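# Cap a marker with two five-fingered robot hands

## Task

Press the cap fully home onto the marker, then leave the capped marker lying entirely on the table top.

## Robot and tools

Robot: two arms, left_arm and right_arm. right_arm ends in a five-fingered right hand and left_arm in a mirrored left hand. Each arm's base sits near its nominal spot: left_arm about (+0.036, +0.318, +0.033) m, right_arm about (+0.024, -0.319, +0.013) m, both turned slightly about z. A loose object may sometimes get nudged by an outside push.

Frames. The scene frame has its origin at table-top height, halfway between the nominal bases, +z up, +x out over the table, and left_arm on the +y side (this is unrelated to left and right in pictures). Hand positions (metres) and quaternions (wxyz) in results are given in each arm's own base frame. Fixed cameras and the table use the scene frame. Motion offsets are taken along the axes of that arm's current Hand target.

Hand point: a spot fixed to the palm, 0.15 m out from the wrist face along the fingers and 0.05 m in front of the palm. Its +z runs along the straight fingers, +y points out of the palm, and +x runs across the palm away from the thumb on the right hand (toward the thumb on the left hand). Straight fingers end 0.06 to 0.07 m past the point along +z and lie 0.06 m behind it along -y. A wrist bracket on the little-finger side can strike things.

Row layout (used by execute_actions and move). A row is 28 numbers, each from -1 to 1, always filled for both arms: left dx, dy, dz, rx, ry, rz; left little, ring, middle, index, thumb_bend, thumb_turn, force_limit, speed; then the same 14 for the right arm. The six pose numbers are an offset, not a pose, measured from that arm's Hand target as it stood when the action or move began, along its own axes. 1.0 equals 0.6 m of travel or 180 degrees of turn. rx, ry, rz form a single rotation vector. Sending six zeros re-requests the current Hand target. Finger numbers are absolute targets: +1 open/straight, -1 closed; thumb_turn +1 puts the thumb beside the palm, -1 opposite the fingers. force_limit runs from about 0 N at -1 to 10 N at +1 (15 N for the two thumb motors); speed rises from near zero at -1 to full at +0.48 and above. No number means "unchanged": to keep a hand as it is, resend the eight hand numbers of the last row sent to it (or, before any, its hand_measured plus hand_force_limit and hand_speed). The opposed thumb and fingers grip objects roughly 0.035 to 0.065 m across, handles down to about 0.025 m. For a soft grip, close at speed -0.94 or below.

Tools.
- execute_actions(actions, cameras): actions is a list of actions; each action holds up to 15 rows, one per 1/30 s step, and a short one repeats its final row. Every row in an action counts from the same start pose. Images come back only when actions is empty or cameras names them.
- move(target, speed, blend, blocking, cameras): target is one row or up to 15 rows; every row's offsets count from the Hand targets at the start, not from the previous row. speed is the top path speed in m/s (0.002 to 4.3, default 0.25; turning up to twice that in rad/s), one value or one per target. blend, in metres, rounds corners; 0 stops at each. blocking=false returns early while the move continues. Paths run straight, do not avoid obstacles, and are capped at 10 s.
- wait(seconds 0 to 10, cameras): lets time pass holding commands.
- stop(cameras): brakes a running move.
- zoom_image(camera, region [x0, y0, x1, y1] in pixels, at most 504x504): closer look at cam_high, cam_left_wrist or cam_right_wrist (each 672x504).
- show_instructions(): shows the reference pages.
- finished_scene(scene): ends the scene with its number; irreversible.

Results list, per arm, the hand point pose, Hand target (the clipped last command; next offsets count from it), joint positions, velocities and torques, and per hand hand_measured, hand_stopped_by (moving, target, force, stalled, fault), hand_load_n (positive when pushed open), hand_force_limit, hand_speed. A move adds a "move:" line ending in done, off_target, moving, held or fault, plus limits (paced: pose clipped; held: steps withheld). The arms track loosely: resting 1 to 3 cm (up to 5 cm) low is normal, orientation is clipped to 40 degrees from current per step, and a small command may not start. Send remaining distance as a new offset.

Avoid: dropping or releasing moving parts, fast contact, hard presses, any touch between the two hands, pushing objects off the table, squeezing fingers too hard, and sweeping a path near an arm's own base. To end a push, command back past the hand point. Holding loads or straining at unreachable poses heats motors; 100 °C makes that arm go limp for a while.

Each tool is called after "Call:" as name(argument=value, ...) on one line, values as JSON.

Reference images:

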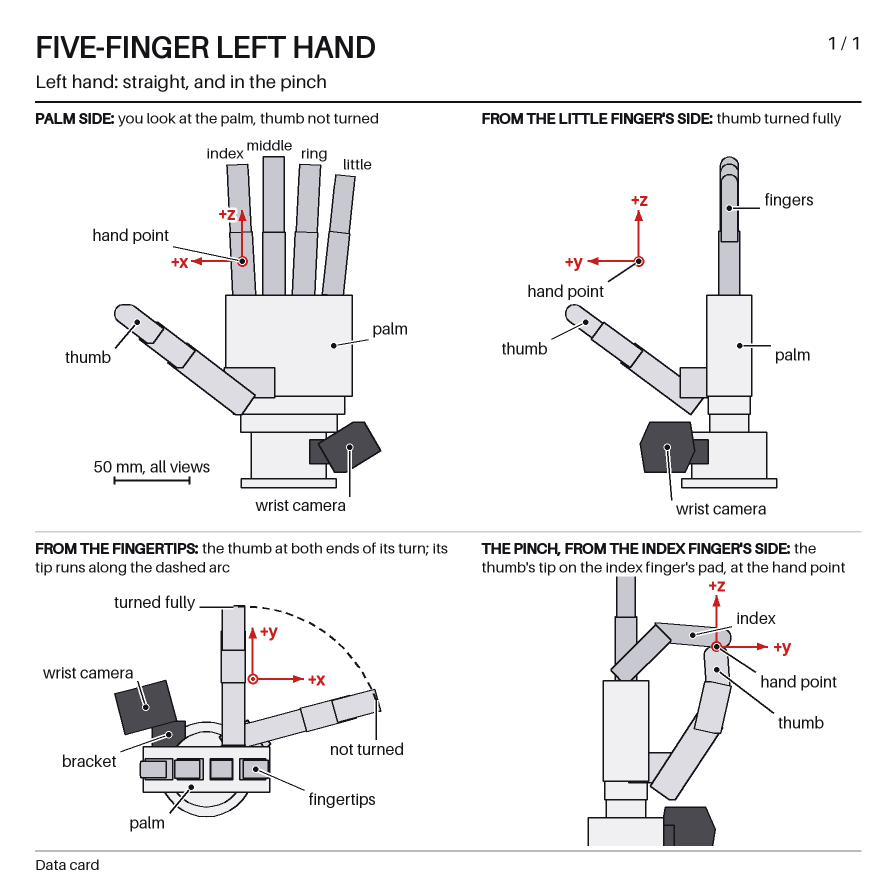

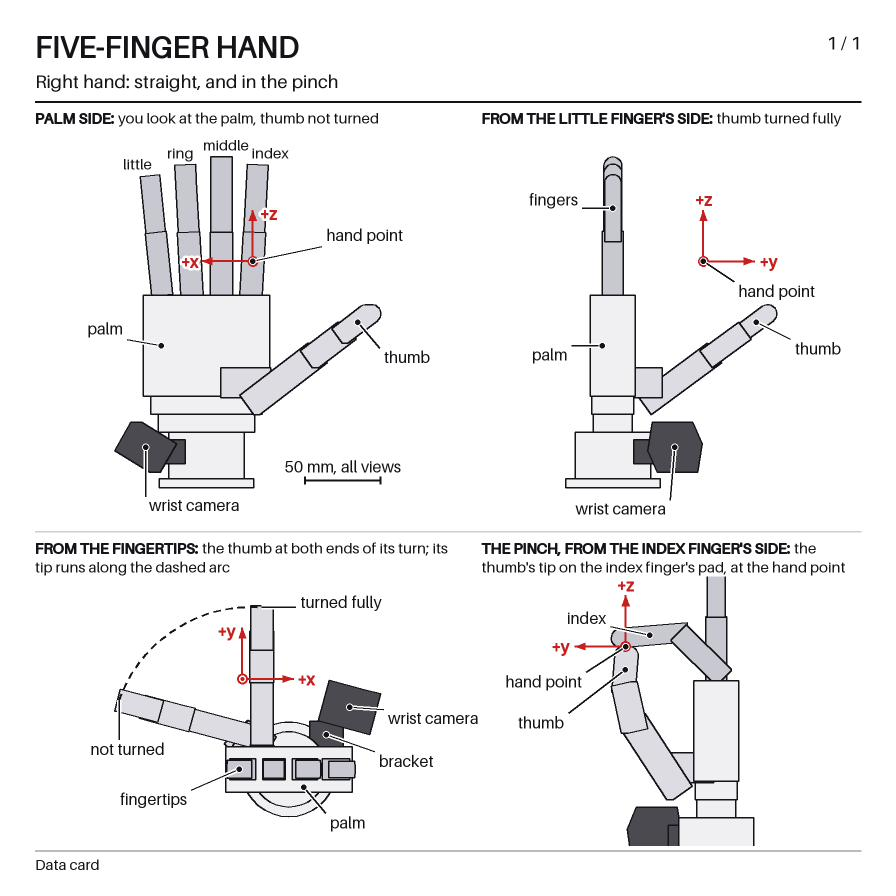

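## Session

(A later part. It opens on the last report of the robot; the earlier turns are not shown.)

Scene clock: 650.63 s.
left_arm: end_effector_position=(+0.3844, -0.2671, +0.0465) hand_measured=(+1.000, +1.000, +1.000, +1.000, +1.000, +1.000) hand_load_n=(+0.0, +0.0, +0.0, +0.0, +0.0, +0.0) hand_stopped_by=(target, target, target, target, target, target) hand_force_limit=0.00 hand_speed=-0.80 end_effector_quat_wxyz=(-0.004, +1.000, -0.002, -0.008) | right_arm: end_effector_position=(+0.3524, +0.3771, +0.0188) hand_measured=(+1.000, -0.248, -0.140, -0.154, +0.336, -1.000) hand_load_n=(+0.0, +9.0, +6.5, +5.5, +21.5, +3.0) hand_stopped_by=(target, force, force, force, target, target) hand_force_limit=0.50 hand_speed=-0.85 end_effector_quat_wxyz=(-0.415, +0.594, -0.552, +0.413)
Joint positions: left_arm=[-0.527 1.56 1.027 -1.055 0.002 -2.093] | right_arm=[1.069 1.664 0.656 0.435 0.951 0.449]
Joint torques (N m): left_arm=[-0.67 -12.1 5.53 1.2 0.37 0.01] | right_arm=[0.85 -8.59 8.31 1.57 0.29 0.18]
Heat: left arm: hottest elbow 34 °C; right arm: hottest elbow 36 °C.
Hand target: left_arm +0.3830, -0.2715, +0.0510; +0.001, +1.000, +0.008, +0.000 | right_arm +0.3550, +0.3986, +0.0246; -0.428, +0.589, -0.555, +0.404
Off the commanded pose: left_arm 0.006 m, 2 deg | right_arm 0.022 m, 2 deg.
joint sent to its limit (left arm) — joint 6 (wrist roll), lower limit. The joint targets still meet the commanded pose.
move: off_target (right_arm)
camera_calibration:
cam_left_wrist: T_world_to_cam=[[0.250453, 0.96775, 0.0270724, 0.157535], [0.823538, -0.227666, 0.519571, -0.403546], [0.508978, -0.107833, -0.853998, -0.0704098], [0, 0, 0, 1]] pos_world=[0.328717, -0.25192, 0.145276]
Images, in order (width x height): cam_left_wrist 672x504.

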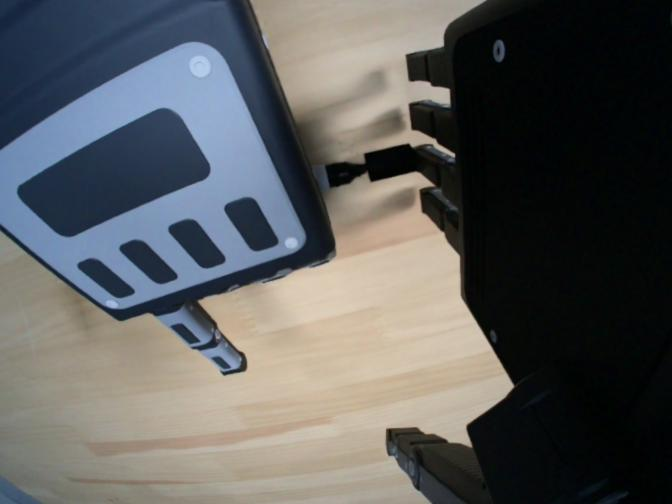

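Call:
move(target=[0,0,0,0,0,0,1,1,1,1,1,1,0,-0.8,-0.0145,-0.0005,0.0015,0,0,0,1,-0.6,-0.6,-0.6,0.33,-1,0.5,-0.85], speed=0.05, cameras=["cam_left_wrist"])

Call:
zoom_image(camera="cam_left_wrist", region=[260, 90, 440, 225])

Scene clock: 657.20 s.
left_arm: end_effector_position=(+0.3850, -0.2662, +0.0465) hand_measured=(+1.000, +1.000, +1.000, +1.000, +1.000, +1.000) hand_load_n=(+0.0, +0.0, +0.5, +0.0, +0.0, +0.0) hand_stopped_by=(target, target, target, target, target, target) hand_force_limit=0.00 hand_speed=-0.80 end_effector_quat_wxyz=(-0.006, +1.000, -0.002, -0.007) | right_arm: end_effector_position=(+0.3558, +0.3792, +0.0187) hand_measured=(+1.000, -0.248, -0.140, -0.156, +0.336, -1.000) hand_load_n=(+0.0, +9.0, +6.5, +5.0, +21.5, +2.5) hand_stopped_by=(target, force, force, force, target, target) hand_force_limit=0.50 hand_speed=-0.85 end_effector_quat_wxyz=(-0.409, +0.592, -0.553, +0.419)
Joint positions: left_arm=[-0.527 1.56 1.027 -1.055 -0.003 -2.094] | right_arm=[1.069 1.673 0.674 0.416 0.964 0.452]
Joint torques (N m): left_arm=[-0.73 -12.04 5.53 1.22 0.61 0.02] | right_arm=[1.61 -8.64 8.7 1.72 0.1 0.24]
Heat: left arm: hottest elbow 33 °C; right arm: hottest elbow 36 °C.
Hand target: left_arm +0.3830, -0.2716, +0.0510; +0.001, +1.000, +0.008, +0.000 | right_arm +0.3556, +0.4072, +0.0244; -0.428, +0.589, -0.555, +0.404
Off the commanded pose: left_arm 0.007 m, 2 deg | right_arm 0.029 m, 3 deg.
joint sent to its limit (left arm) — joint 6 (wrist roll), lower limit. The joint targets still meet the commanded pose.
move: off_target (right_arm)
camera_calibration:
cam_left_wrist: T_world_to_cam=[[0.249007, 0.967968, 0.0321624, 0.156855], [0.822281, -0.228842, 0.521043, -0.40375], [0.511713, -0.103297, -0.852924, -0.0705172], [0, 0, 0, 1]] pos_world=[0.329022, -0.25151, 0.145181]
Images, in order (width x height): cam_left_wrist 672x504.

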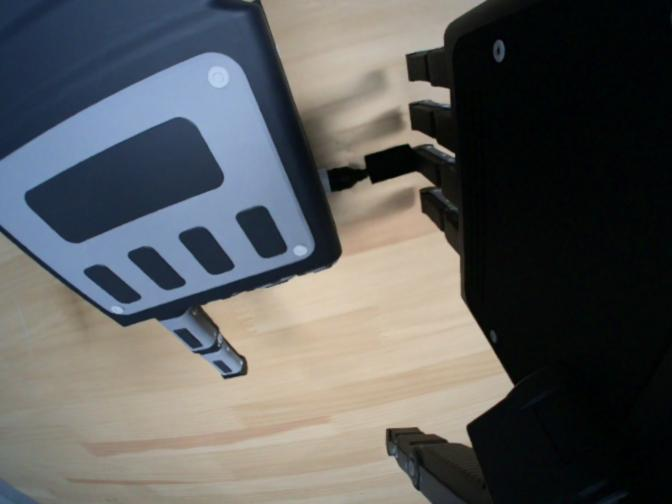

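Scaled by 2.800 from the camera's 672x504 image, which has a finer 960x720 frame.

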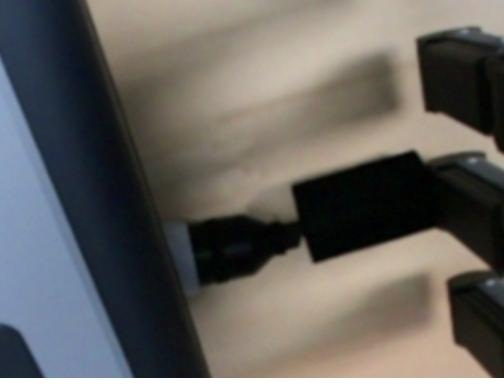

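Call:
move(target=[[0,-0.02,-0.05,0,0,0,1,1,1,1,1,1,0,-0.8,0.0665,-0.078,-0.0295,0,0,0,1,-0.6,-0.6,-0.6,0.33,-1,0.5,-0.85],[0.0025,-0.15,-0.1667,0,0,0,1,1,1,1,1,1,0,-0.8,0.1953,-0.1028,-0.0378,0,-0.4575,-0.1487,1,-0.6,-0.6,-0.6,0.33,-1,0.5,-0.85]], speed=0.25, blend=0.01, cameras=["all"])

Scene clock: 684.73 s.
left_arm: end_effector_position=(+0.3693, -0.1788, +0.1287) hand_measured=(+1.000, +1.000, +1.000, +1.000, +1.000, +1.000) hand_load_n=(+0.0, +0.0, +0.0, +0.0, +0.0, +0.0) hand_stopped_by=(target, target, target, target, target, target) hand_force_limit=0.00 hand_speed=-0.80 end_effector_quat_wxyz=(-0.008, +1.000, +0.011, -0.021) | right_arm: end_effector_position=(+0.3410, +0.2885, +0.0810) hand_measured=(+1.000, -0.248, -0.140, -0.154, +0.336, -1.000) hand_load_n=(+0.0, +7.5, +7.0, +6.0, +21.5, +3.5) hand_stopped_by=(target, force, force, force, target, target) hand_force_limit=0.50 hand_speed=-0.85 end_effector_quat_wxyz=(-0.584, +0.812, -0.006, -0.012)
Joint positions: left_arm=[-0.339 1.352 1.044 -1.308 -0.001 -1.932] | right_arm=[0.319 1.506 0.762 -0.094 -1.13 -0.76]
Joint torques (N m): left_arm=[0.5 -9.58 9.7 0.34 0.1 0.21] | right_arm=[-1.2 -8.35 9.83 1.28 -0.55 -0.05]
Heat: left arm: hottest elbow 33 °C; right arm: hottest elbow 36 °C.
Hand target: left_arm +0.3830, -0.1815, +0.1509; +0.000, +1.000, +0.008, +0.000 | right_arm +0.3598, +0.2902, +0.0902; -0.588, +0.809, +0.000, +0.001
Off the commanded pose: left_arm 0.026 m, 3 deg | right_arm 0.021 m, 2 deg.
move: off_target (left_arm, right_arm)
camera_calibration:
cam_left_wrist: T_world_to_cam=[[0.22561, 0.973756, 0.0299947, 0.0834447], [0.842555, -0.210483, 0.495781, -0.414619], [0.489083, -0.0865808, -0.867929, 0.0298919], [0, 0, 0, 1]] pos_world=[0.315894, -0.165937, 0.229002]
cam_right_wrist: T_world_to_cam=[[0.277274, -0.305084, -0.911067, 0.0653947], [-0.80349, -0.593556, -0.0457741, 0.447446], [-0.526804, 0.744725, -0.409709, 0.116204], [0, 0, 0, 1]] pos_world=[0.402603, 0.198995, 0.12767]

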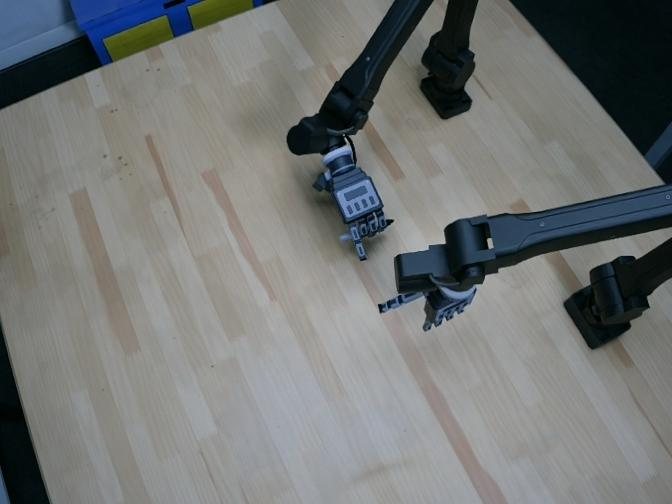

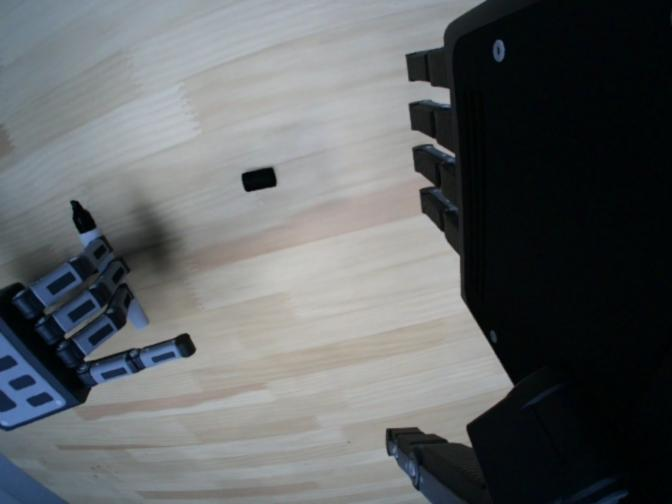

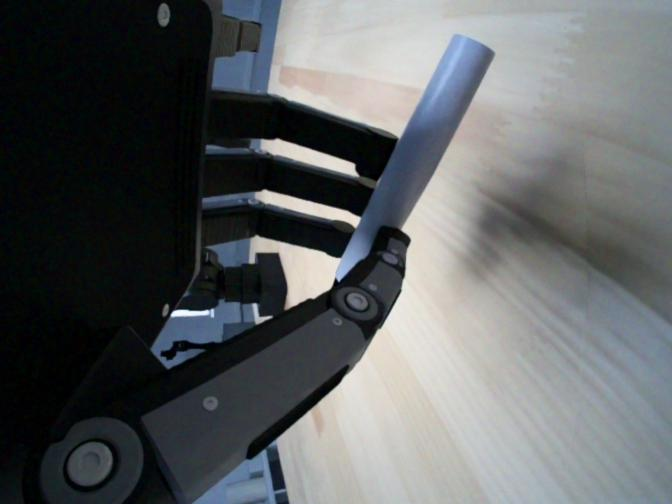

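Call:
move(target=[[0,0,0,0,0,0,1,1,1,1,1,1,0,-0.8,0,0.095,0.031,0,0,0,1,-0.6,-0.6,-0.6,0.33,-1,0.5,-0.85],[0,0,0,0,0,0,1,1,1,1,1,1,0,-0.8,0,0.1189,0.0386,0,0,0,1,-0.6,-0.6,-0.6,0.33,-1,0.5,-0.85]], speed=[0.15,0.05], cameras=["cam_left_wrist"])

Scene clock: 695.00 s.
left_arm: end_effector_position=(+0.3693, -0.1788, +0.1287) hand_measured=(+1.000, +1.000, +1.000, +1.000, +1.000, +1.000) hand_load_n=(+0.0, +0.0, +0.0, +0.0, +0.0, +0.0) hand_stopped_by=(target, target, target, target, target, target) hand_force_limit=0.00 hand_speed=-0.80 end_effector_quat_wxyz=(-0.008, +1.000, +0.011, -0.021) | right_arm: end_effector_position=(+0.3557, +0.2934, +0.0201) hand_measured=(+1.000, -0.248, -0.140, -0.154, +0.336, -1.000) hand_load_n=(+0.0, +7.0, +7.0, +6.0, +21.0, +3.5) hand_stopped_by=(target, force, force, force, target, target) hand_force_limit=0.50 hand_speed=-0.85 end_effector_quat_wxyz=(-0.587, +0.809, +0.004, -0.003)
Joint positions: left_arm=[-0.339 1.352 1.044 -1.308 -0.001 -1.932] | right_arm=[0.319 1.683 0.747 0.114 -1.134 -0.771]
Joint torques (N m): left_arm=[0.56 -9.52 9.76 0.31 0.1 0.21] | right_arm=[-1.08 -9.35 5.22 2.13 -0.42 0.04]
Motor temperatures (°C): left_arm=[23 28 34 25 24 22] | right_arm=[22 24 38 24 25 24]
Heat: left arm: hottest elbow 34 °C; right arm: hottest elbow 38 °C.
Hand target: left_arm +0.3830, -0.1815, +0.1509; +0.000, +1.000, +0.008, +0.000 | right_arm +0.3600, +0.2902, +0.0152; -0.588, +0.809, +0.000, +0.001
Off the commanded pose: left_arm 0.026 m, 3 deg | right_arm 0.007 m, 1 deg.
move: off_target (left_arm)
camera_calibration:
cam_left_wrist: T_world_to_cam=[[0.22561, 0.973756, 0.0299947, 0.0834447], [0.842555, -0.210483, 0.495781, -0.414619], [0.489083, -0.0865808, -0.867929, 0.0298919], [0, 0, 0, 1]] pos_world=[0.315894, -0.165937, 0.229002]
Images, in order (width x height): cam_left_wrist 672x504.

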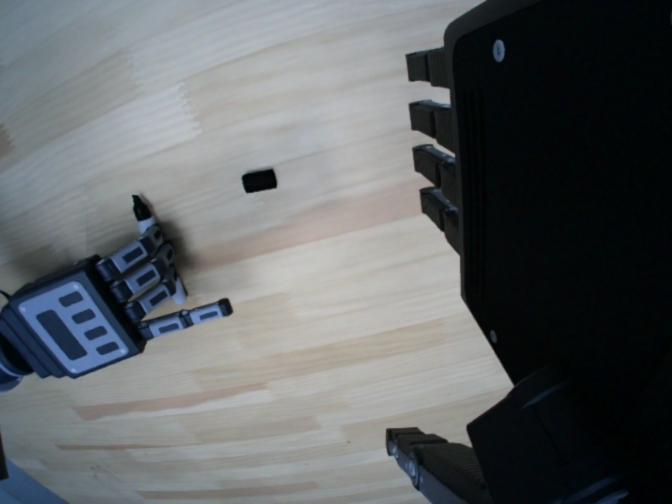

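Call:
move(target=[0,0,0,0,0,0,1,1,1,1,1,1,0,-0.8,0,0.0111,0.0036,0,0,0,1,-0.6,-0.6,-0.6,0.33,-1,0.5,-0.85], speed=0.05)

Scene clock: 701.30 s.
left_arm: end_effector_position=(+0.3693, -0.1788, +0.1287) hand_measured=(+1.000, +1.000, +1.000, +1.000, +1.000, +1.000) hand_load_n=(+0.0, +0.0, +0.0, +0.0, +0.0, +0.0) hand_stopped_by=(target, target, target, target, target, target) hand_force_limit=0.00 hand_speed=-0.80 end_effector_quat_wxyz=(-0.008, +1.000, +0.011, -0.021) | right_arm: end_effector_position=(+0.3582, +0.2947, +0.0188) hand_measured=(+1.000, -0.248, -0.140, -0.154, +0.336, -1.000) hand_load_n=(+0.0, +7.0, +7.0, +6.5, +21.0, +4.0) hand_stopped_by=(target, force, force, force, target, target) hand_force_limit=0.50 hand_speed=-0.85 end_effector_quat_wxyz=(-0.591, +0.807, +0.010, +0.002)
Joint positions: left_arm=[-0.339 1.352 1.044 -1.308 -0.001 -1.932] | right_arm=[0.319 1.692 0.747 0.139 -1.138 -0.771]
Joint torques (N m): left_arm=[0.62 -9.64 9.73 0.27 0.1 0.21] | right_arm=[-1.03 -8.88 4.94 2.07 -0.28 0.04]
Heat: left arm: hottest elbow 35 °C; right arm: hottest elbow 37 °C.
Hand target: left_arm +0.3830, -0.1815, +0.1509; +0.000, +1.000, +0.008, +0.000 | right_arm +0.3600, +0.2902, +0.0082; -0.588, +0.809, +0.000, +0.001
Off the commanded pose: left_arm 0.026 m, 3 deg | right_arm 0.012 m, 1 deg.
move: off_target (left_arm, right_arm)

Call:
move(target=[[0,0,0,0,0,0,1,1,1,1,1,1,0,-0.8,0,-0.008,-0.0026,0,0,0,1,0.1,0.1,0.1,0.45,-1,0,-0.6],[0,0,0,0,0,0,1,1,1,1,1,1,0,-0.8,0,-0.0793,-0.0258,0,0,0,1,0.1,0.1,0.1,0.45,-1,0,-0.6],[0,0,0,0,0,0,1,1,1,1,1,1,0,-0.8,0,-0.0864,-0.2734,0,0,0,1,0.1,0.1,0.1,0.45,-1,0,-0.6]], speed=[0.05,0.1,0.25], cameras=["cam_left_wrist","cam_high"])

Call:
zoom_image(camera="cam_left_wrist", region=[110, 170, 290, 310])

Call:
zoom_image(camera="cam_high", region=[335, 205, 415, 305])

Scene clock: 715.60 s.
left_arm: end_effector_position=(+0.3693, -0.1788, +0.1287) hand_measured=(+1.000, +1.000, +1.000, +1.000, +1.000, +1.000) hand_load_n=(+0.0, +0.0, +0.0, +0.0, +0.0, +0.0) hand_stopped_by=(target, target, target, target, target, target) hand_force_limit=0.00 hand_speed=-0.80 end_effector_quat_wxyz=(-0.008, +1.000, +0.011, -0.021) | right_arm: end_effector_position=(+0.3446, +0.1517, +0.1018) hand_measured=(+1.000, +0.100, +0.100, +0.100, +0.450, -1.000) hand_load_n=(+0.0, +0.0, +0.0, +0.0, +0.0, +0.0) hand_stopped_by=(target, target, target, target, target, target) hand_force_limit=0.00 hand_speed=-0.60 end_effector_quat_wxyz=(-0.588, +0.809, -0.008, -0.010)
Joint positions: left_arm=[-0.339 1.352 1.044 -1.308 -0.001 -1.932] | right_arm=[-0.037 1.534 0.921 -1.09 -1.254 -1.684]
Joint torques (N m): left_arm=[0.56 -9.7 9.72 0.27 0.11 0.22] | right_arm=[-0.38 -8.47 9.31 0.2 -0.61 -0.04]
Heat: left arm: hottest elbow 36 °C; right arm: hottest elbow 36 °C.
Hand target: left_arm +0.3830, -0.1815, +0.1509; +0.000, +1.000, +0.008, +0.000 | right_arm +0.3598, +0.1502, +0.1082; -0.588, +0.809, +0.000, +0.001
Off the commanded pose: left_arm 0.026 m, 3 deg | right_arm 0.017 m, 2 deg.
move: off_target (left_arm, right_arm)
camera_calibration:
cam_left_wrist: T_world_to_cam=[[0.22561, 0.973756, 0.0299947, 0.0834447], [0.842555, -0.210483, 0.495781, -0.414619], [0.489083, -0.0865808, -0.867929, 0.0298919], [0, 0, 0, 1]] pos_world=[0.315894, -0.165937, 0.229002]
Images, in order (width x height): cam_high 672x504, cam_left_wrist 672x504.

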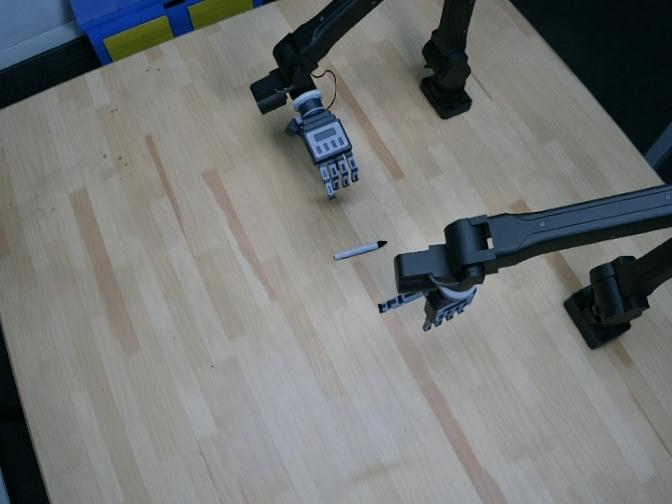

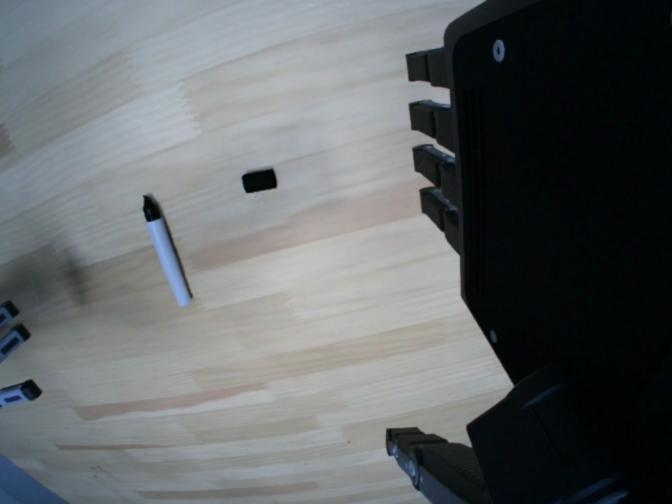

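Scaled by 2.800 from the camera's 672x504 image, which has a finer 960x720 frame.

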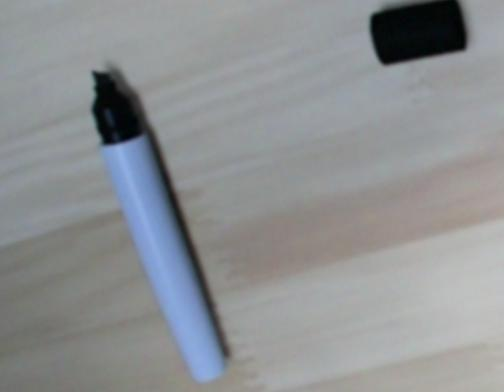

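Scaled by 5.040 from the camera's 672x504 image, which has a finer 960x720 frame.

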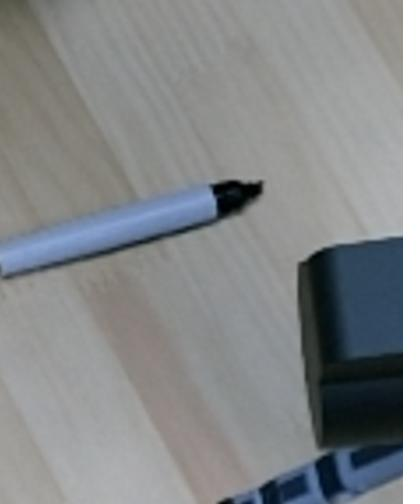

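Call:
move(target=[[-0.0222,0.0305,0.035,0.3085,0.3134,0.4314,1,0.1,0.1,0.1,0.45,-1,0,-0.2,-0.05,-0.0115,-0.1265,0,0,0,1,0.1,0.1,0.1,0.45,-1,0,-0.6],[-0.0128,0.2808,0.1183,0.0295,-0.5718,-0.787,1,0.1,0.1,0.1,0.45,-1,0,-0.2,-0.05,-0.0115,-0.1265,0,0,0,1,0.1,0.1,0.1,0.45,-1,0,-0.6]], speed=0.35, cameras=["all"])

Scene clock: 753.27 s.
left_arm: end_effector_position=(+0.3671, -0.3420, +0.0792) hand_measured=(+1.000, +0.100, +0.100, +0.100, +0.450, -1.000) hand_load_n=(+0.0, +0.0, +0.0, +0.0, +0.0, +0.0) hand_stopped_by=(target, target, target, target, target, target) hand_force_limit=0.00 hand_speed=-0.20 end_effector_quat_wxyz=(-0.027, +0.027, +0.809, -0.587) | right_arm: end_effector_position=(+0.3175, +0.0885, +0.1243) hand_measured=(+1.000, +0.100, +0.100, +0.100, +0.450, -1.000) hand_load_n=(+0.0, +0.0, +0.0, +0.0, +0.0, +0.0) hand_stopped_by=(target, target, target, target, target, target) hand_force_limit=0.00 hand_speed=-0.60 end_effector_quat_wxyz=(-0.578, +0.816, -0.024, -0.016)
Joint positions: left_arm=[-0.409 1.632 0.899 -0.054 1.12 0.721] | right_arm=[-0.21 1.53 0.966 -1.538 -1.176 -2.081]
Joint torques (N m): left_arm=[-0.62 -9.99 8.83 1.47 0.77 0.22] | right_arm=[-1.55 -10.52 8.47 -0.42 -0.47 -0.05]
Heat: left arm: hottest elbow 37 °C; right arm: hottest elbow 37 °C.
Hand target: left_arm +0.3781, -0.3501, +0.0800; -0.025, +0.035, +0.808, -0.588 | right_arm +0.3297, +0.0802, +0.1383; -0.588, +0.809, +0.000, +0.001
Off the commanded pose: left_arm 0.014 m, 1 deg | right_arm 0.020 m, 4 deg.
joint sent to its limit (right arm) — joint 6 (wrist roll), lower limit. The joint targets are off in orientation, not in position.
move: off_target (left_arm, right_arm)
camera_calibration:
cam_left_wrist: T_world_to_cam=[[-0.253538, -0.257826, 0.932333, -0.0724152], [-0.770959, 0.635989, -0.0337781, 0.501122], [-0.584244, -0.727354, -0.36002, 0.108474], [0, 0, 0, 1]] pos_world=[0.43136, -0.258479, 0.123495]
cam_right_wrist: T_world_to_cam=[[0.245226, -0.325518, -0.913182, 0.0626495], [-0.818606, -0.574155, -0.0151624, 0.311103], [-0.519372, 0.751255, -0.407269, 0.26728], [0, 0, 0, 1]] pos_world=[0.378126, -0.00178058, 0.170782]

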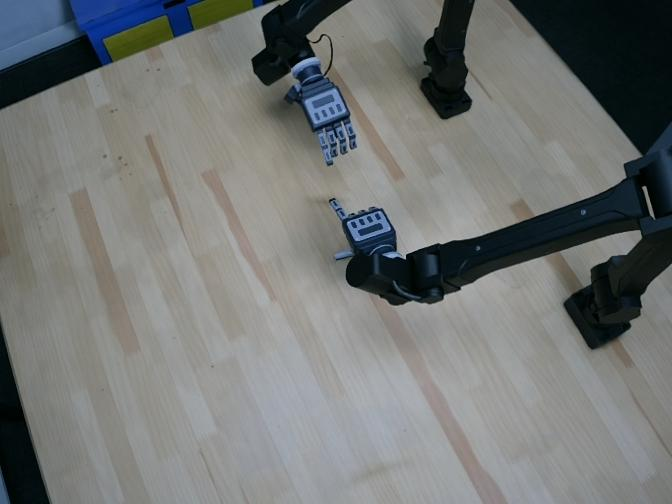

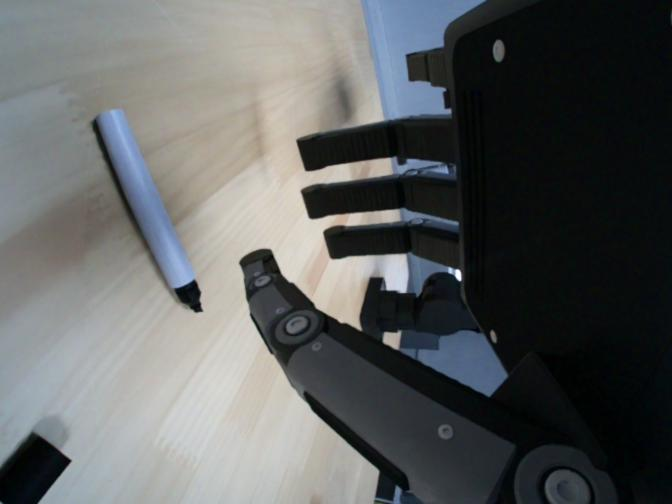

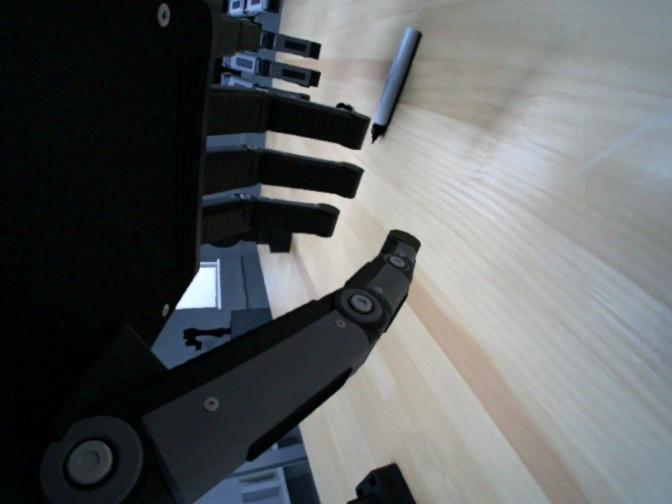

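Call:
move(target=[0.0022,0.0932,0.0372,0,0,0,1,0.1,0.1,0.1,0.45,-1,0,-0.2,0,0,0,0,0,0,1,0.1,0.1,0.1,0.45,-1,0,-0.6], speed=0.12, cameras=["cam_left_wrist"])

Scene clock: 763.30 s.
left_arm: end_effector_position=(+0.3795, -0.3517, +0.0315) hand_measured=(+1.000, +0.100, +0.100, +0.100, +0.450, -1.000) hand_load_n=(+0.0, +0.0, +0.0, +0.0, +0.0, +0.0) hand_stopped_by=(target, target, target, target, target, target) hand_force_limit=0.00 hand_speed=-0.20 end_effector_quat_wxyz=(-0.019, +0.037, +0.806, -0.590) | right_arm: end_effector_position=(+0.3175, +0.0885, +0.1243) hand_measured=(+1.000, +0.100, +0.100, +0.100, +0.450, -1.000) hand_load_n=(+0.0, +0.0, +0.0, +0.0, +0.0, +0.0) hand_stopped_by=(target, target, target, target, target, target) hand_force_limit=0.00 hand_speed=-0.60 end_effector_quat_wxyz=(-0.578, +0.816, -0.024, -0.016)
Joint positions: left_arm=[-0.417 1.762 0.899 0.101 1.117 0.722] | right_arm=[-0.21 1.53 0.966 -1.538 -1.176 -2.081]
Joint torques (N m): left_arm=[-0.85 -11.11 5.18 2.59 0.63 0.1] | right_arm=[-1.44 -10.34 8.51 -0.46 -0.46 -0.05]
Heat: left arm: hottest elbow 36 °C; right arm: hottest elbow 37 °C.
Hand target: left_arm +0.3764, -0.3540, +0.0199; -0.025, +0.035, +0.808, -0.588 | right_arm +0.3297, +0.0802, +0.1383; -0.588, +0.809, +0.000, +0.001
Off the commanded pose: left_arm 0.012 m, 1 deg | right_arm 0.020 m, 4 deg.
joint sent to its limit (right arm) — joint 6 (wrist roll), lower limit. The joint targets are off in orientation, not in position.
move: off_target (left_arm, right_arm)
camera_calibration:
cam_left_wrist: T_world_to_cam=[[-0.278222, -0.248426, 0.927835, -0.0144197], [-0.765466, 0.640862, -0.0579442, 0.515681], [-0.580219, -0.726347, -0.368463, 0.0905806], [0, 0, 0, 1]] pos_world=[0.443281, -0.26827, 0.0766355]
Images, in order (width x height): cam_left_wrist 672x504.

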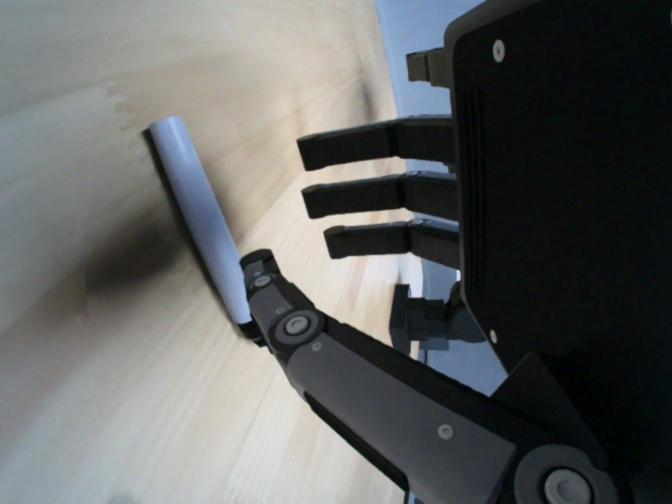

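Call:
move(target=[-0.002,0.0571,0.0185,0,0,0,1,0.1,0.1,0.1,0.45,-1,0,-0.2,0,0,0,0,0,0,1,0.1,0.1,0.1,0.45,-1,0,-0.6], speed=0.06, cameras=["cam_left_wrist"])

Scene clock: 774.13 s.
left_arm: end_effector_position=(+0.3828, -0.3532, -0.0027) hand_measured=(+1.000, +0.100, +0.100, +0.100, +0.450, -1.000) hand_load_n=(+0.0, +0.0, +0.0, +0.0, +0.0, +0.0) hand_stopped_by=(target, target, target, target, target, target) hand_force_limit=0.00 hand_speed=-0.20 end_effector_quat_wxyz=(-0.018, +0.038, +0.806, -0.591) | right_arm: end_effector_position=(+0.3175, +0.0885, +0.1243) hand_measured=(+1.000, +0.100, +0.100, +0.100, +0.450, -1.000) hand_load_n=(+0.0, +0.0, +0.0, +0.0, +0.0, +0.5) hand_stopped_by=(target, target, target, target, target, target) hand_force_limit=0.00 hand_speed=-0.60 end_effector_quat_wxyz=(-0.578, +0.816, -0.024, -0.016)
Joint positions: left_arm=[-0.417 1.847 0.894 0.195 1.117 0.722] | right_arm=[-0.21 1.53 0.966 -1.538 -1.176 -2.081]
Joint torques (N m): left_arm=[-0.67 -11.4 4.41 2.51 0.63 0.12] | right_arm=[-1.32 -10.4 8.55 -0.47 -0.47 -0.05]
Heat: left arm: hottest elbow 36 °C; right arm: hottest elbow 37 °C.
Hand target: left_arm +0.3776, -0.3541, -0.0160; -0.025, +0.035, +0.808, -0.588 | right_arm +0.3297, +0.0802, +0.1383; -0.588, +0.809, +0.000, +0.001
Off the commanded pose: left_arm 0.014 m, 1 deg | right_arm 0.020 m, 4 deg.
joint sent to its limit (right arm) — joint 6 (wrist roll), lower limit. The joint targets are off in orientation, not in position.
move: off_target (left_arm, right_arm)
camera_calibration:
cam_left_wrist: T_world_to_cam=[[-0.281101, -0.24717, 0.927302, 0.0193234], [-0.76532, 0.640733, -0.0612127, 0.517101], [-0.579023, -0.72689, -0.369275, 0.0782448], [0, 0, 0, 1]] pos_world=[0.446485, -0.269672, 0.0426283]
Images, in order (width x height): cam_left_wrist 672x504.

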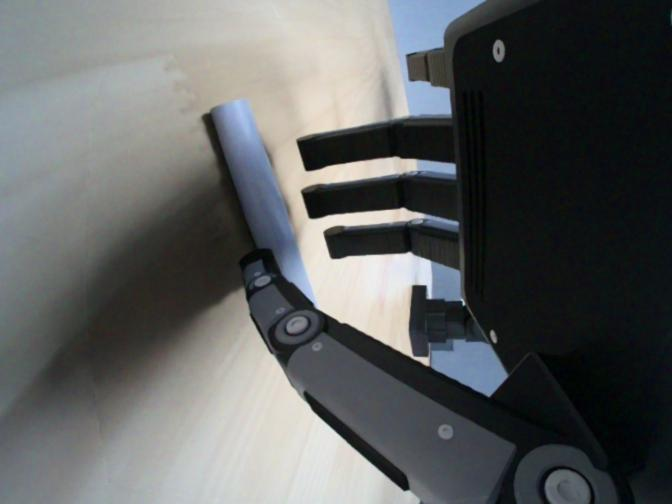

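Call:
move(target=[[-0.001,0.0143,0.0046,0,0,0,1,0.1,0.1,0.1,0.45,-1,0,-0.2,0,0,0,0,0,0,1,0.1,0.1,0.1,0.45,-1,0,-0.6],[-0.001,0.0143,0.0046,0,0,0,1,0.1,0.1,0.1,0.34,-1,0,-0.75,0,0,0,0,0,0,1,0.1,0.1,0.1,0.45,-1,0,-0.6]], speed=0.06, cameras=["cam_left_wrist"])

Scene clock: 779.40 s.
left_arm: end_effector_position=(+0.3833, -0.3535, -0.0107) hand_measured=(+1.000, +0.100, +0.100, +0.100, +0.340, -1.000) hand_load_n=(+0.0, +0.0, +0.0, +0.0, +0.0, +0.0) hand_stopped_by=(target, target, target, target, target, target) hand_force_limit=0.00 hand_speed=-0.75 end_effector_quat_wxyz=(-0.018, +0.038, +0.806, -0.591) | right_arm: end_effector_position=(+0.3175, +0.0885, +0.1243) hand_measured=(+1.000, +0.100, +0.100, +0.100, +0.450, -1.000) hand_load_n=(+0.0, +0.0, +0.0, +0.0, +0.0, +0.0) hand_stopped_by=(target, target, target, target, target, target) hand_force_limit=0.00 hand_speed=-0.60 end_effector_quat_wxyz=(-0.578, +0.816, -0.024, -0.016)
Joint positions: left_arm=[-0.417 1.868 0.894 0.216 1.118 0.722] | right_arm=[-0.21 1.53 0.966 -1.538 -1.176 -2.081]
Joint torques (N m): left_arm=[-0.56 -11.4 4.31 2.63 0.61 0.12] | right_arm=[-1.49 -10.52 8.57 -0.4 -0.47 -0.06]
Heat: left arm: hottest elbow 35 °C; right arm: hottest elbow 37 °C.
Hand target: left_arm +0.3783, -0.3541, -0.0250; -0.025, +0.035, +0.808, -0.588 | right_arm +0.3297, +0.0802, +0.1383; -0.588, +0.809, +0.000, +0.001
Off the commanded pose: left_arm 0.015 m, 1 deg | right_arm 0.020 m, 4 deg.
joint sent to its limit (right arm) — joint 6 (wrist roll), lower limit. The joint targets are off in orientation, not in position.
move: off_target (left_arm, right_arm); target 2's new numbers were sent with left_arm's hand 0.017 m and 1 deg from that target
camera_calibration:
cam_left_wrist: T_world_to_cam=[[-0.281641, -0.245986, 0.927453, 0.0274601], [-0.764758, 0.641314, -0.0621407, 0.517257], [-0.579503, -0.726779, -0.36874, 0.0755372], [0, 0, 0, 1]] pos_world=[0.447084, -0.270071, 0.0345283]
Images, in order (width x height): cam_left_wrist 672x504.

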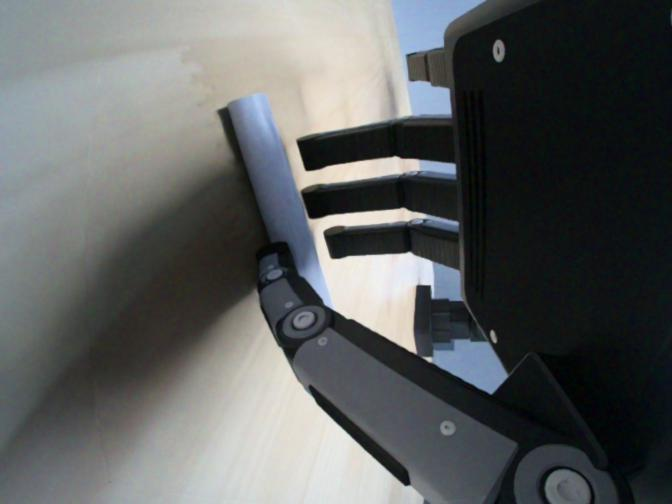

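Call:
move(target=[[0,0.004,0.0013,0,0,0,1,-0.5,-0.5,-0.5,0.33,-1,0.1,-0.8,0,0,0,0,0,0,1,0.1,0.1,0.1,0.45,-1,0,-0.6],[0,0.004,0.0013,0,0,0,1,-0.6,-0.6,-0.6,0.33,-1,0.5,-0.85,0,0,0,0,0,0,1,0.1,0.1,0.1,0.45,-1,0,-0.6]], speed=0.06, cameras=["cam_left_wrist"])

Scene clock: 785.23 s.
left_arm: end_effector_position=(+0.3841, -0.3540, -0.0108) hand_measured=(+1.000, -0.172, -0.124, -0.138, +0.334, -1.000) hand_load_n=(-0.5, +4.0, +13.0, +5.0, +19.5, +4.0) hand_stopped_by=(target, force, force, force, target, target) hand_force_limit=0.50 hand_speed=-0.85 end_effector_quat_wxyz=(-0.016, +0.040, +0.805, -0.592) | right_arm: end_effector_position=(+0.3175, +0.0885, +0.1243) hand_measured=(+1.000, +0.100, +0.100, +0.100, +0.450, -1.000) hand_load_n=(+0.0, +0.0, +0.0, -0.5, +0.0, +0.0) hand_stopped_by=(target, target, target, target, target, target) hand_force_limit=0.00 hand_speed=-0.60 end_effector_quat_wxyz=(-0.578, +0.816, -0.024, -0.016)
Joint positions: left_arm=[-0.417 1.87 0.894 0.224 1.119 0.722] | right_arm=[-0.21 1.53 0.966 -1.538 -1.176 -2.081]
Joint torques (N m): left_arm=[-0.44 -11.11 4.31 2.52 0.55 0.13] | right_arm=[-1.32 -10.46 8.57 -0.47 -0.47 -0.04]
Heat: left arm: hottest elbow 35 °C; right arm: hottest elbow 37 °C.
Hand target: left_arm +0.3782, -0.3541, -0.0275; -0.025, +0.035, +0.808, -0.588 | right_arm +0.3297, +0.0802, +0.1383; -0.588, +0.809, +0.000, +0.001
Off the commanded pose: left_arm 0.018 m, 1 deg | right_arm 0.020 m, 4 deg.
joint sent to its limit (right arm) — joint 6 (wrist roll), lower limit. The joint targets are off in orientation, not in position.
move: off_target (left_arm, right_arm); target 2's new numbers were sent with left_arm's hand 0.018 m and 1 deg from that target
camera_calibration:
cam_left_wrist: T_world_to_cam=[[-0.286449, -0.242906, 0.926792, 0.0306381], [-0.763849, 0.641816, -0.067871, 0.517756], [-0.578344, -0.727371, -0.369391, 0.0749136], [0, 0, 0, 1]] pos_world=[0.447589, -0.270372, 0.0344179]
Images, in order (width x height): cam_left_wrist 672x504.

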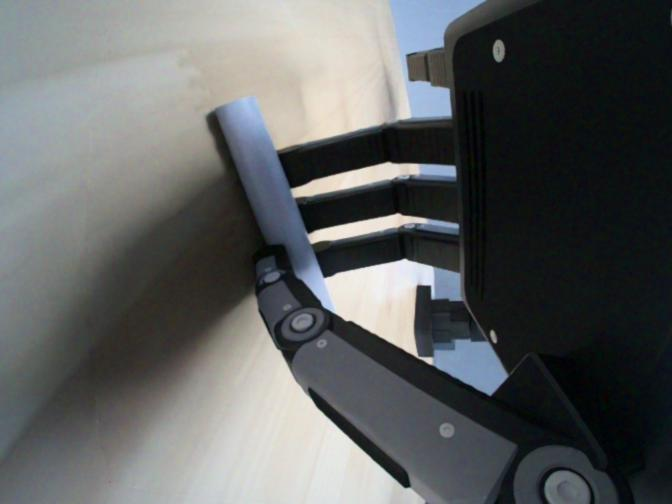

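Call:
move(target=[[0,-0.1427,-0.0463,0,0,0,1,-0.6,-0.6,-0.6,0.33,-1,0.5,-0.85,0,0,0,0,0,0,1,1,1,1,1,1,0,-0.3],[0.0753,-0.0145,-0.427,0,-0.5019,-0.1631,1,-0.6,-0.6,-0.6,0.33,-1,0.5,-0.85,0.0333,-0.135,0.254,0,0.4755,0.1545,1,1,1,1,1,1,0,-0.3],[0.0753,-0.0145,-0.427,0,-0.5019,-0.1631,1,-0.6,-0.6,-0.6,0.33,-1,0.5,-0.85,0.0755,-0.2038,0.5647,-0.026,0.5746,0.7905,1,1,1,1,1,1,0,-0.3]], speed=[0.12,0.3,0.3], cameras=["all"])

Scene clock: 824.50 s.
left_arm: end_effector_position=(+0.3568, -0.1081, +0.0590) hand_measured=(+1.000, -0.172, -0.124, -0.138, +0.334, -1.000) hand_load_n=(+0.0, +4.0, +12.5, +5.0, +20.5, +4.0) hand_stopped_by=(target, force, force, force, target, target) hand_force_limit=0.50 hand_speed=-0.85 end_effector_quat_wxyz=(-0.419, +0.570, -0.573, +0.413) | right_arm: end_effector_position=(+0.3590, +0.4341, +0.1376) hand_measured=(+1.000, +1.000, +1.000, +1.000, +1.000, +1.000) hand_load_n=(+0.0, +0.0, +0.0, +0.0, +0.0, +0.0) hand_stopped_by=(target, target, target, target, target, target) hand_force_limit=0.00 hand_speed=-0.30 end_effector_quat_wxyz=(-0.027, -0.137, +0.990, +0.014)
Joint positions: left_arm=[-0.389 1.038 0.174 0.526 -0.374 -0.118] | right_arm=[0.796 1.707 1.464 -1.353 -0.056 2.09]
Joint torques (N m): left_arm=[-0.85 -3.72 5.52 2.19 -0.2 -0.01] | right_arm=[-1.49 -11.87 11.26 0.36 -0.09 0.12]
Heat: left arm: hottest elbow 34 °C; right arm: hottest elbow 38 °C.
Hand target: left_arm +0.3541, -0.1101, +0.0596; -0.415, +0.572, -0.572, +0.416 | right_arm +0.3752, +0.4401, +0.1498; +0.000, -0.044, +0.999, +0.000
Off the commanded pose: left_arm 0.003 m, 1 deg | right_arm 0.021 m, 11 deg.
joint sent to its limit (right arm) — joint 6 (wrist roll), upper limit. The joint targets are off in orientation, not in position.
move: off_target (right_arm)
camera_calibration:
cam_left_wrist: T_world_to_cam=[[0.275526, -0.252994, 0.927405, -0.18382], [-0.57484, -0.816612, -0.0519887, 0.117849], [0.770483, -0.518785, -0.370429, -0.194809], [0, 0, 0, 1]] pos_world=[0.268488, -0.0513326, 0.104439]
cam_right_wrist: T_world_to_cam=[[-0.547692, 0.835016, 0.0527343, -0.174966], [0.735284, 0.450286, 0.506557, -0.530689], [0.399238, 0.316212, -0.860592, -0.0439053], [0, 0, 0, 1]] pos_world=[0.311908, 0.398945, 0.240267]

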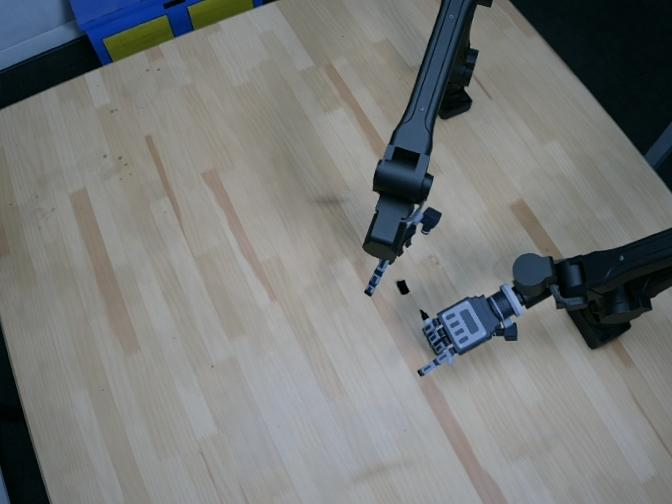

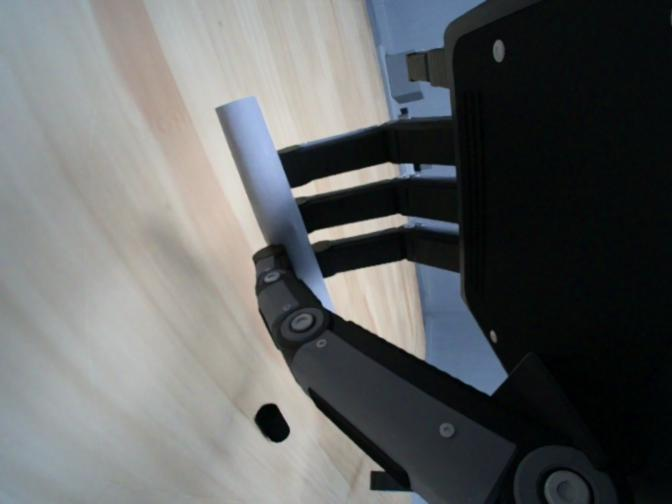

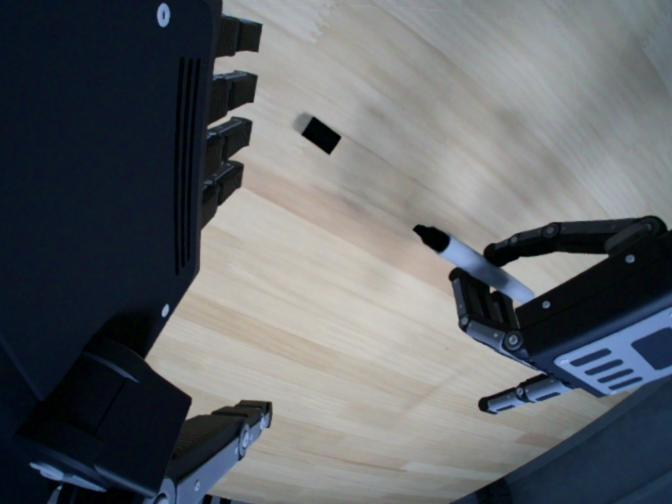

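Call:
zoom_image(camera="cam_right_wrist", region=[280, 90, 480, 270])

Call:
zoom_image(camera="cam_high", region=[380, 265, 450, 335])

Scaled by 2.520 from the camera's 672x504 image, which has a finer 960x720 frame.

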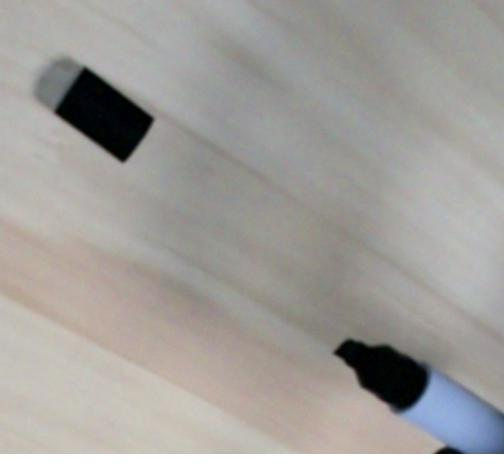

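Scaled by 7.200 from the camera's 672x504 image, which has a finer 960x720 frame.

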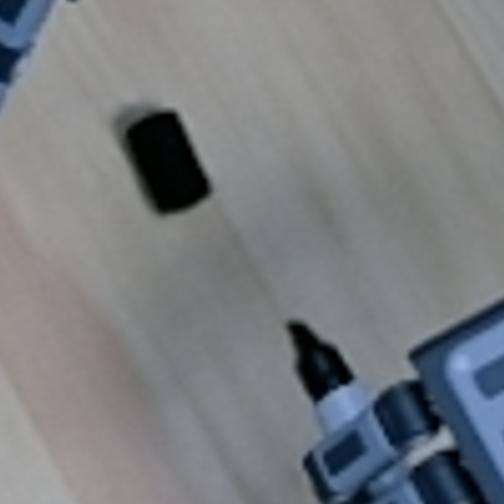

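Call:
move(target=[0.075,0.111,0.036,0,0.0317,0.0103,1,-0.6,-0.6,-0.6,0.33,-1,0.5,-0.85,0.037,0.0198,0.12,0,0,-0.061,1,1,1,1,1,1,0,-0.3], speed=0.15, cameras=["cam_right_wrist"])

Call:
zoom_image(camera="cam_right_wrist", region=[220, 70, 440, 250])

Scene clock: 852.87 s.
left_arm: end_effector_position=(+0.3548, -0.1529, -0.0078) hand_measured=(+1.000, -0.172, -0.124, -0.138, +0.334, -1.000) hand_load_n=(+0.0, +4.0, +12.5, +4.5, +20.0, +4.5) hand_stopped_by=(target, force, force, force, target, target) hand_force_limit=0.50 hand_speed=-0.85 end_effector_quat_wxyz=(+0.395, -0.542, +0.600, -0.436) | right_arm: end_effector_position=(+0.3525, +0.4422, +0.0777) hand_measured=(+1.000, +1.000, +1.000, +1.000, +1.000, +1.000) hand_load_n=(+0.0, +0.0, +0.0, +0.0, +0.0, +0.0) hand_stopped_by=(target, target, target, target, target, target) hand_force_limit=0.00 hand_speed=-0.30 end_effector_quat_wxyz=(-0.009, -0.154, +0.988, +0.001)
Joint positions: left_arm=[-0.5 1.555 0.158 1.058 -0.379 -0.128] | right_arm=[0.829 1.754 1.366 -1.196 -0.014 2.09]
Joint torques (N m): left_arm=[-0.67 -4.13 2.48 3.32 -0.21 0.08] | right_arm=[0.44 -12.57 7.54 1.1 0.11 0.12]
Heat: left arm: hottest elbow 33 °C; right arm: hottest elbow 40 °C.
Hand target: left_arm +0.3541, -0.1552, -0.0103; +0.393, -0.542, +0.601, -0.437 | right_arm +0.3519, +0.4500, +0.0777; +0.000, -0.139, +0.990, +0.000
Off the commanded pose: left_arm 0.003 m, 0 deg | right_arm 0.008 m, 2 deg.
joint sent to its limit (right arm) — joint 6 (wrist roll), upper limit. The joint targets still meet the commanded pose.
move: done
camera_calibration:
cam_right_wrist: T_world_to_cam=[[-0.576787, 0.816771, 0.0142474, -0.160845], [0.699621, 0.484904, 0.524785, -0.503341], [0.421721, 0.312657, -0.851115, -0.102487], [0, 0, 0, 1]] pos_world=[0.302596, 0.407489, 0.179209]
Images, in order (width x height): cam_right_wrist 672x504.

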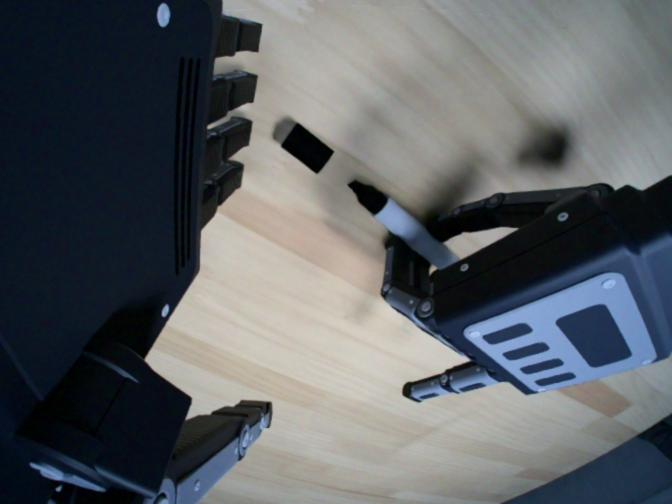

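Scaled by 2.291 from the camera's 672x504 image, which has a finer 960x720 frame.

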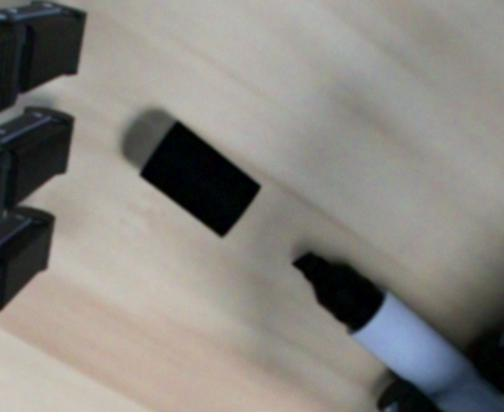

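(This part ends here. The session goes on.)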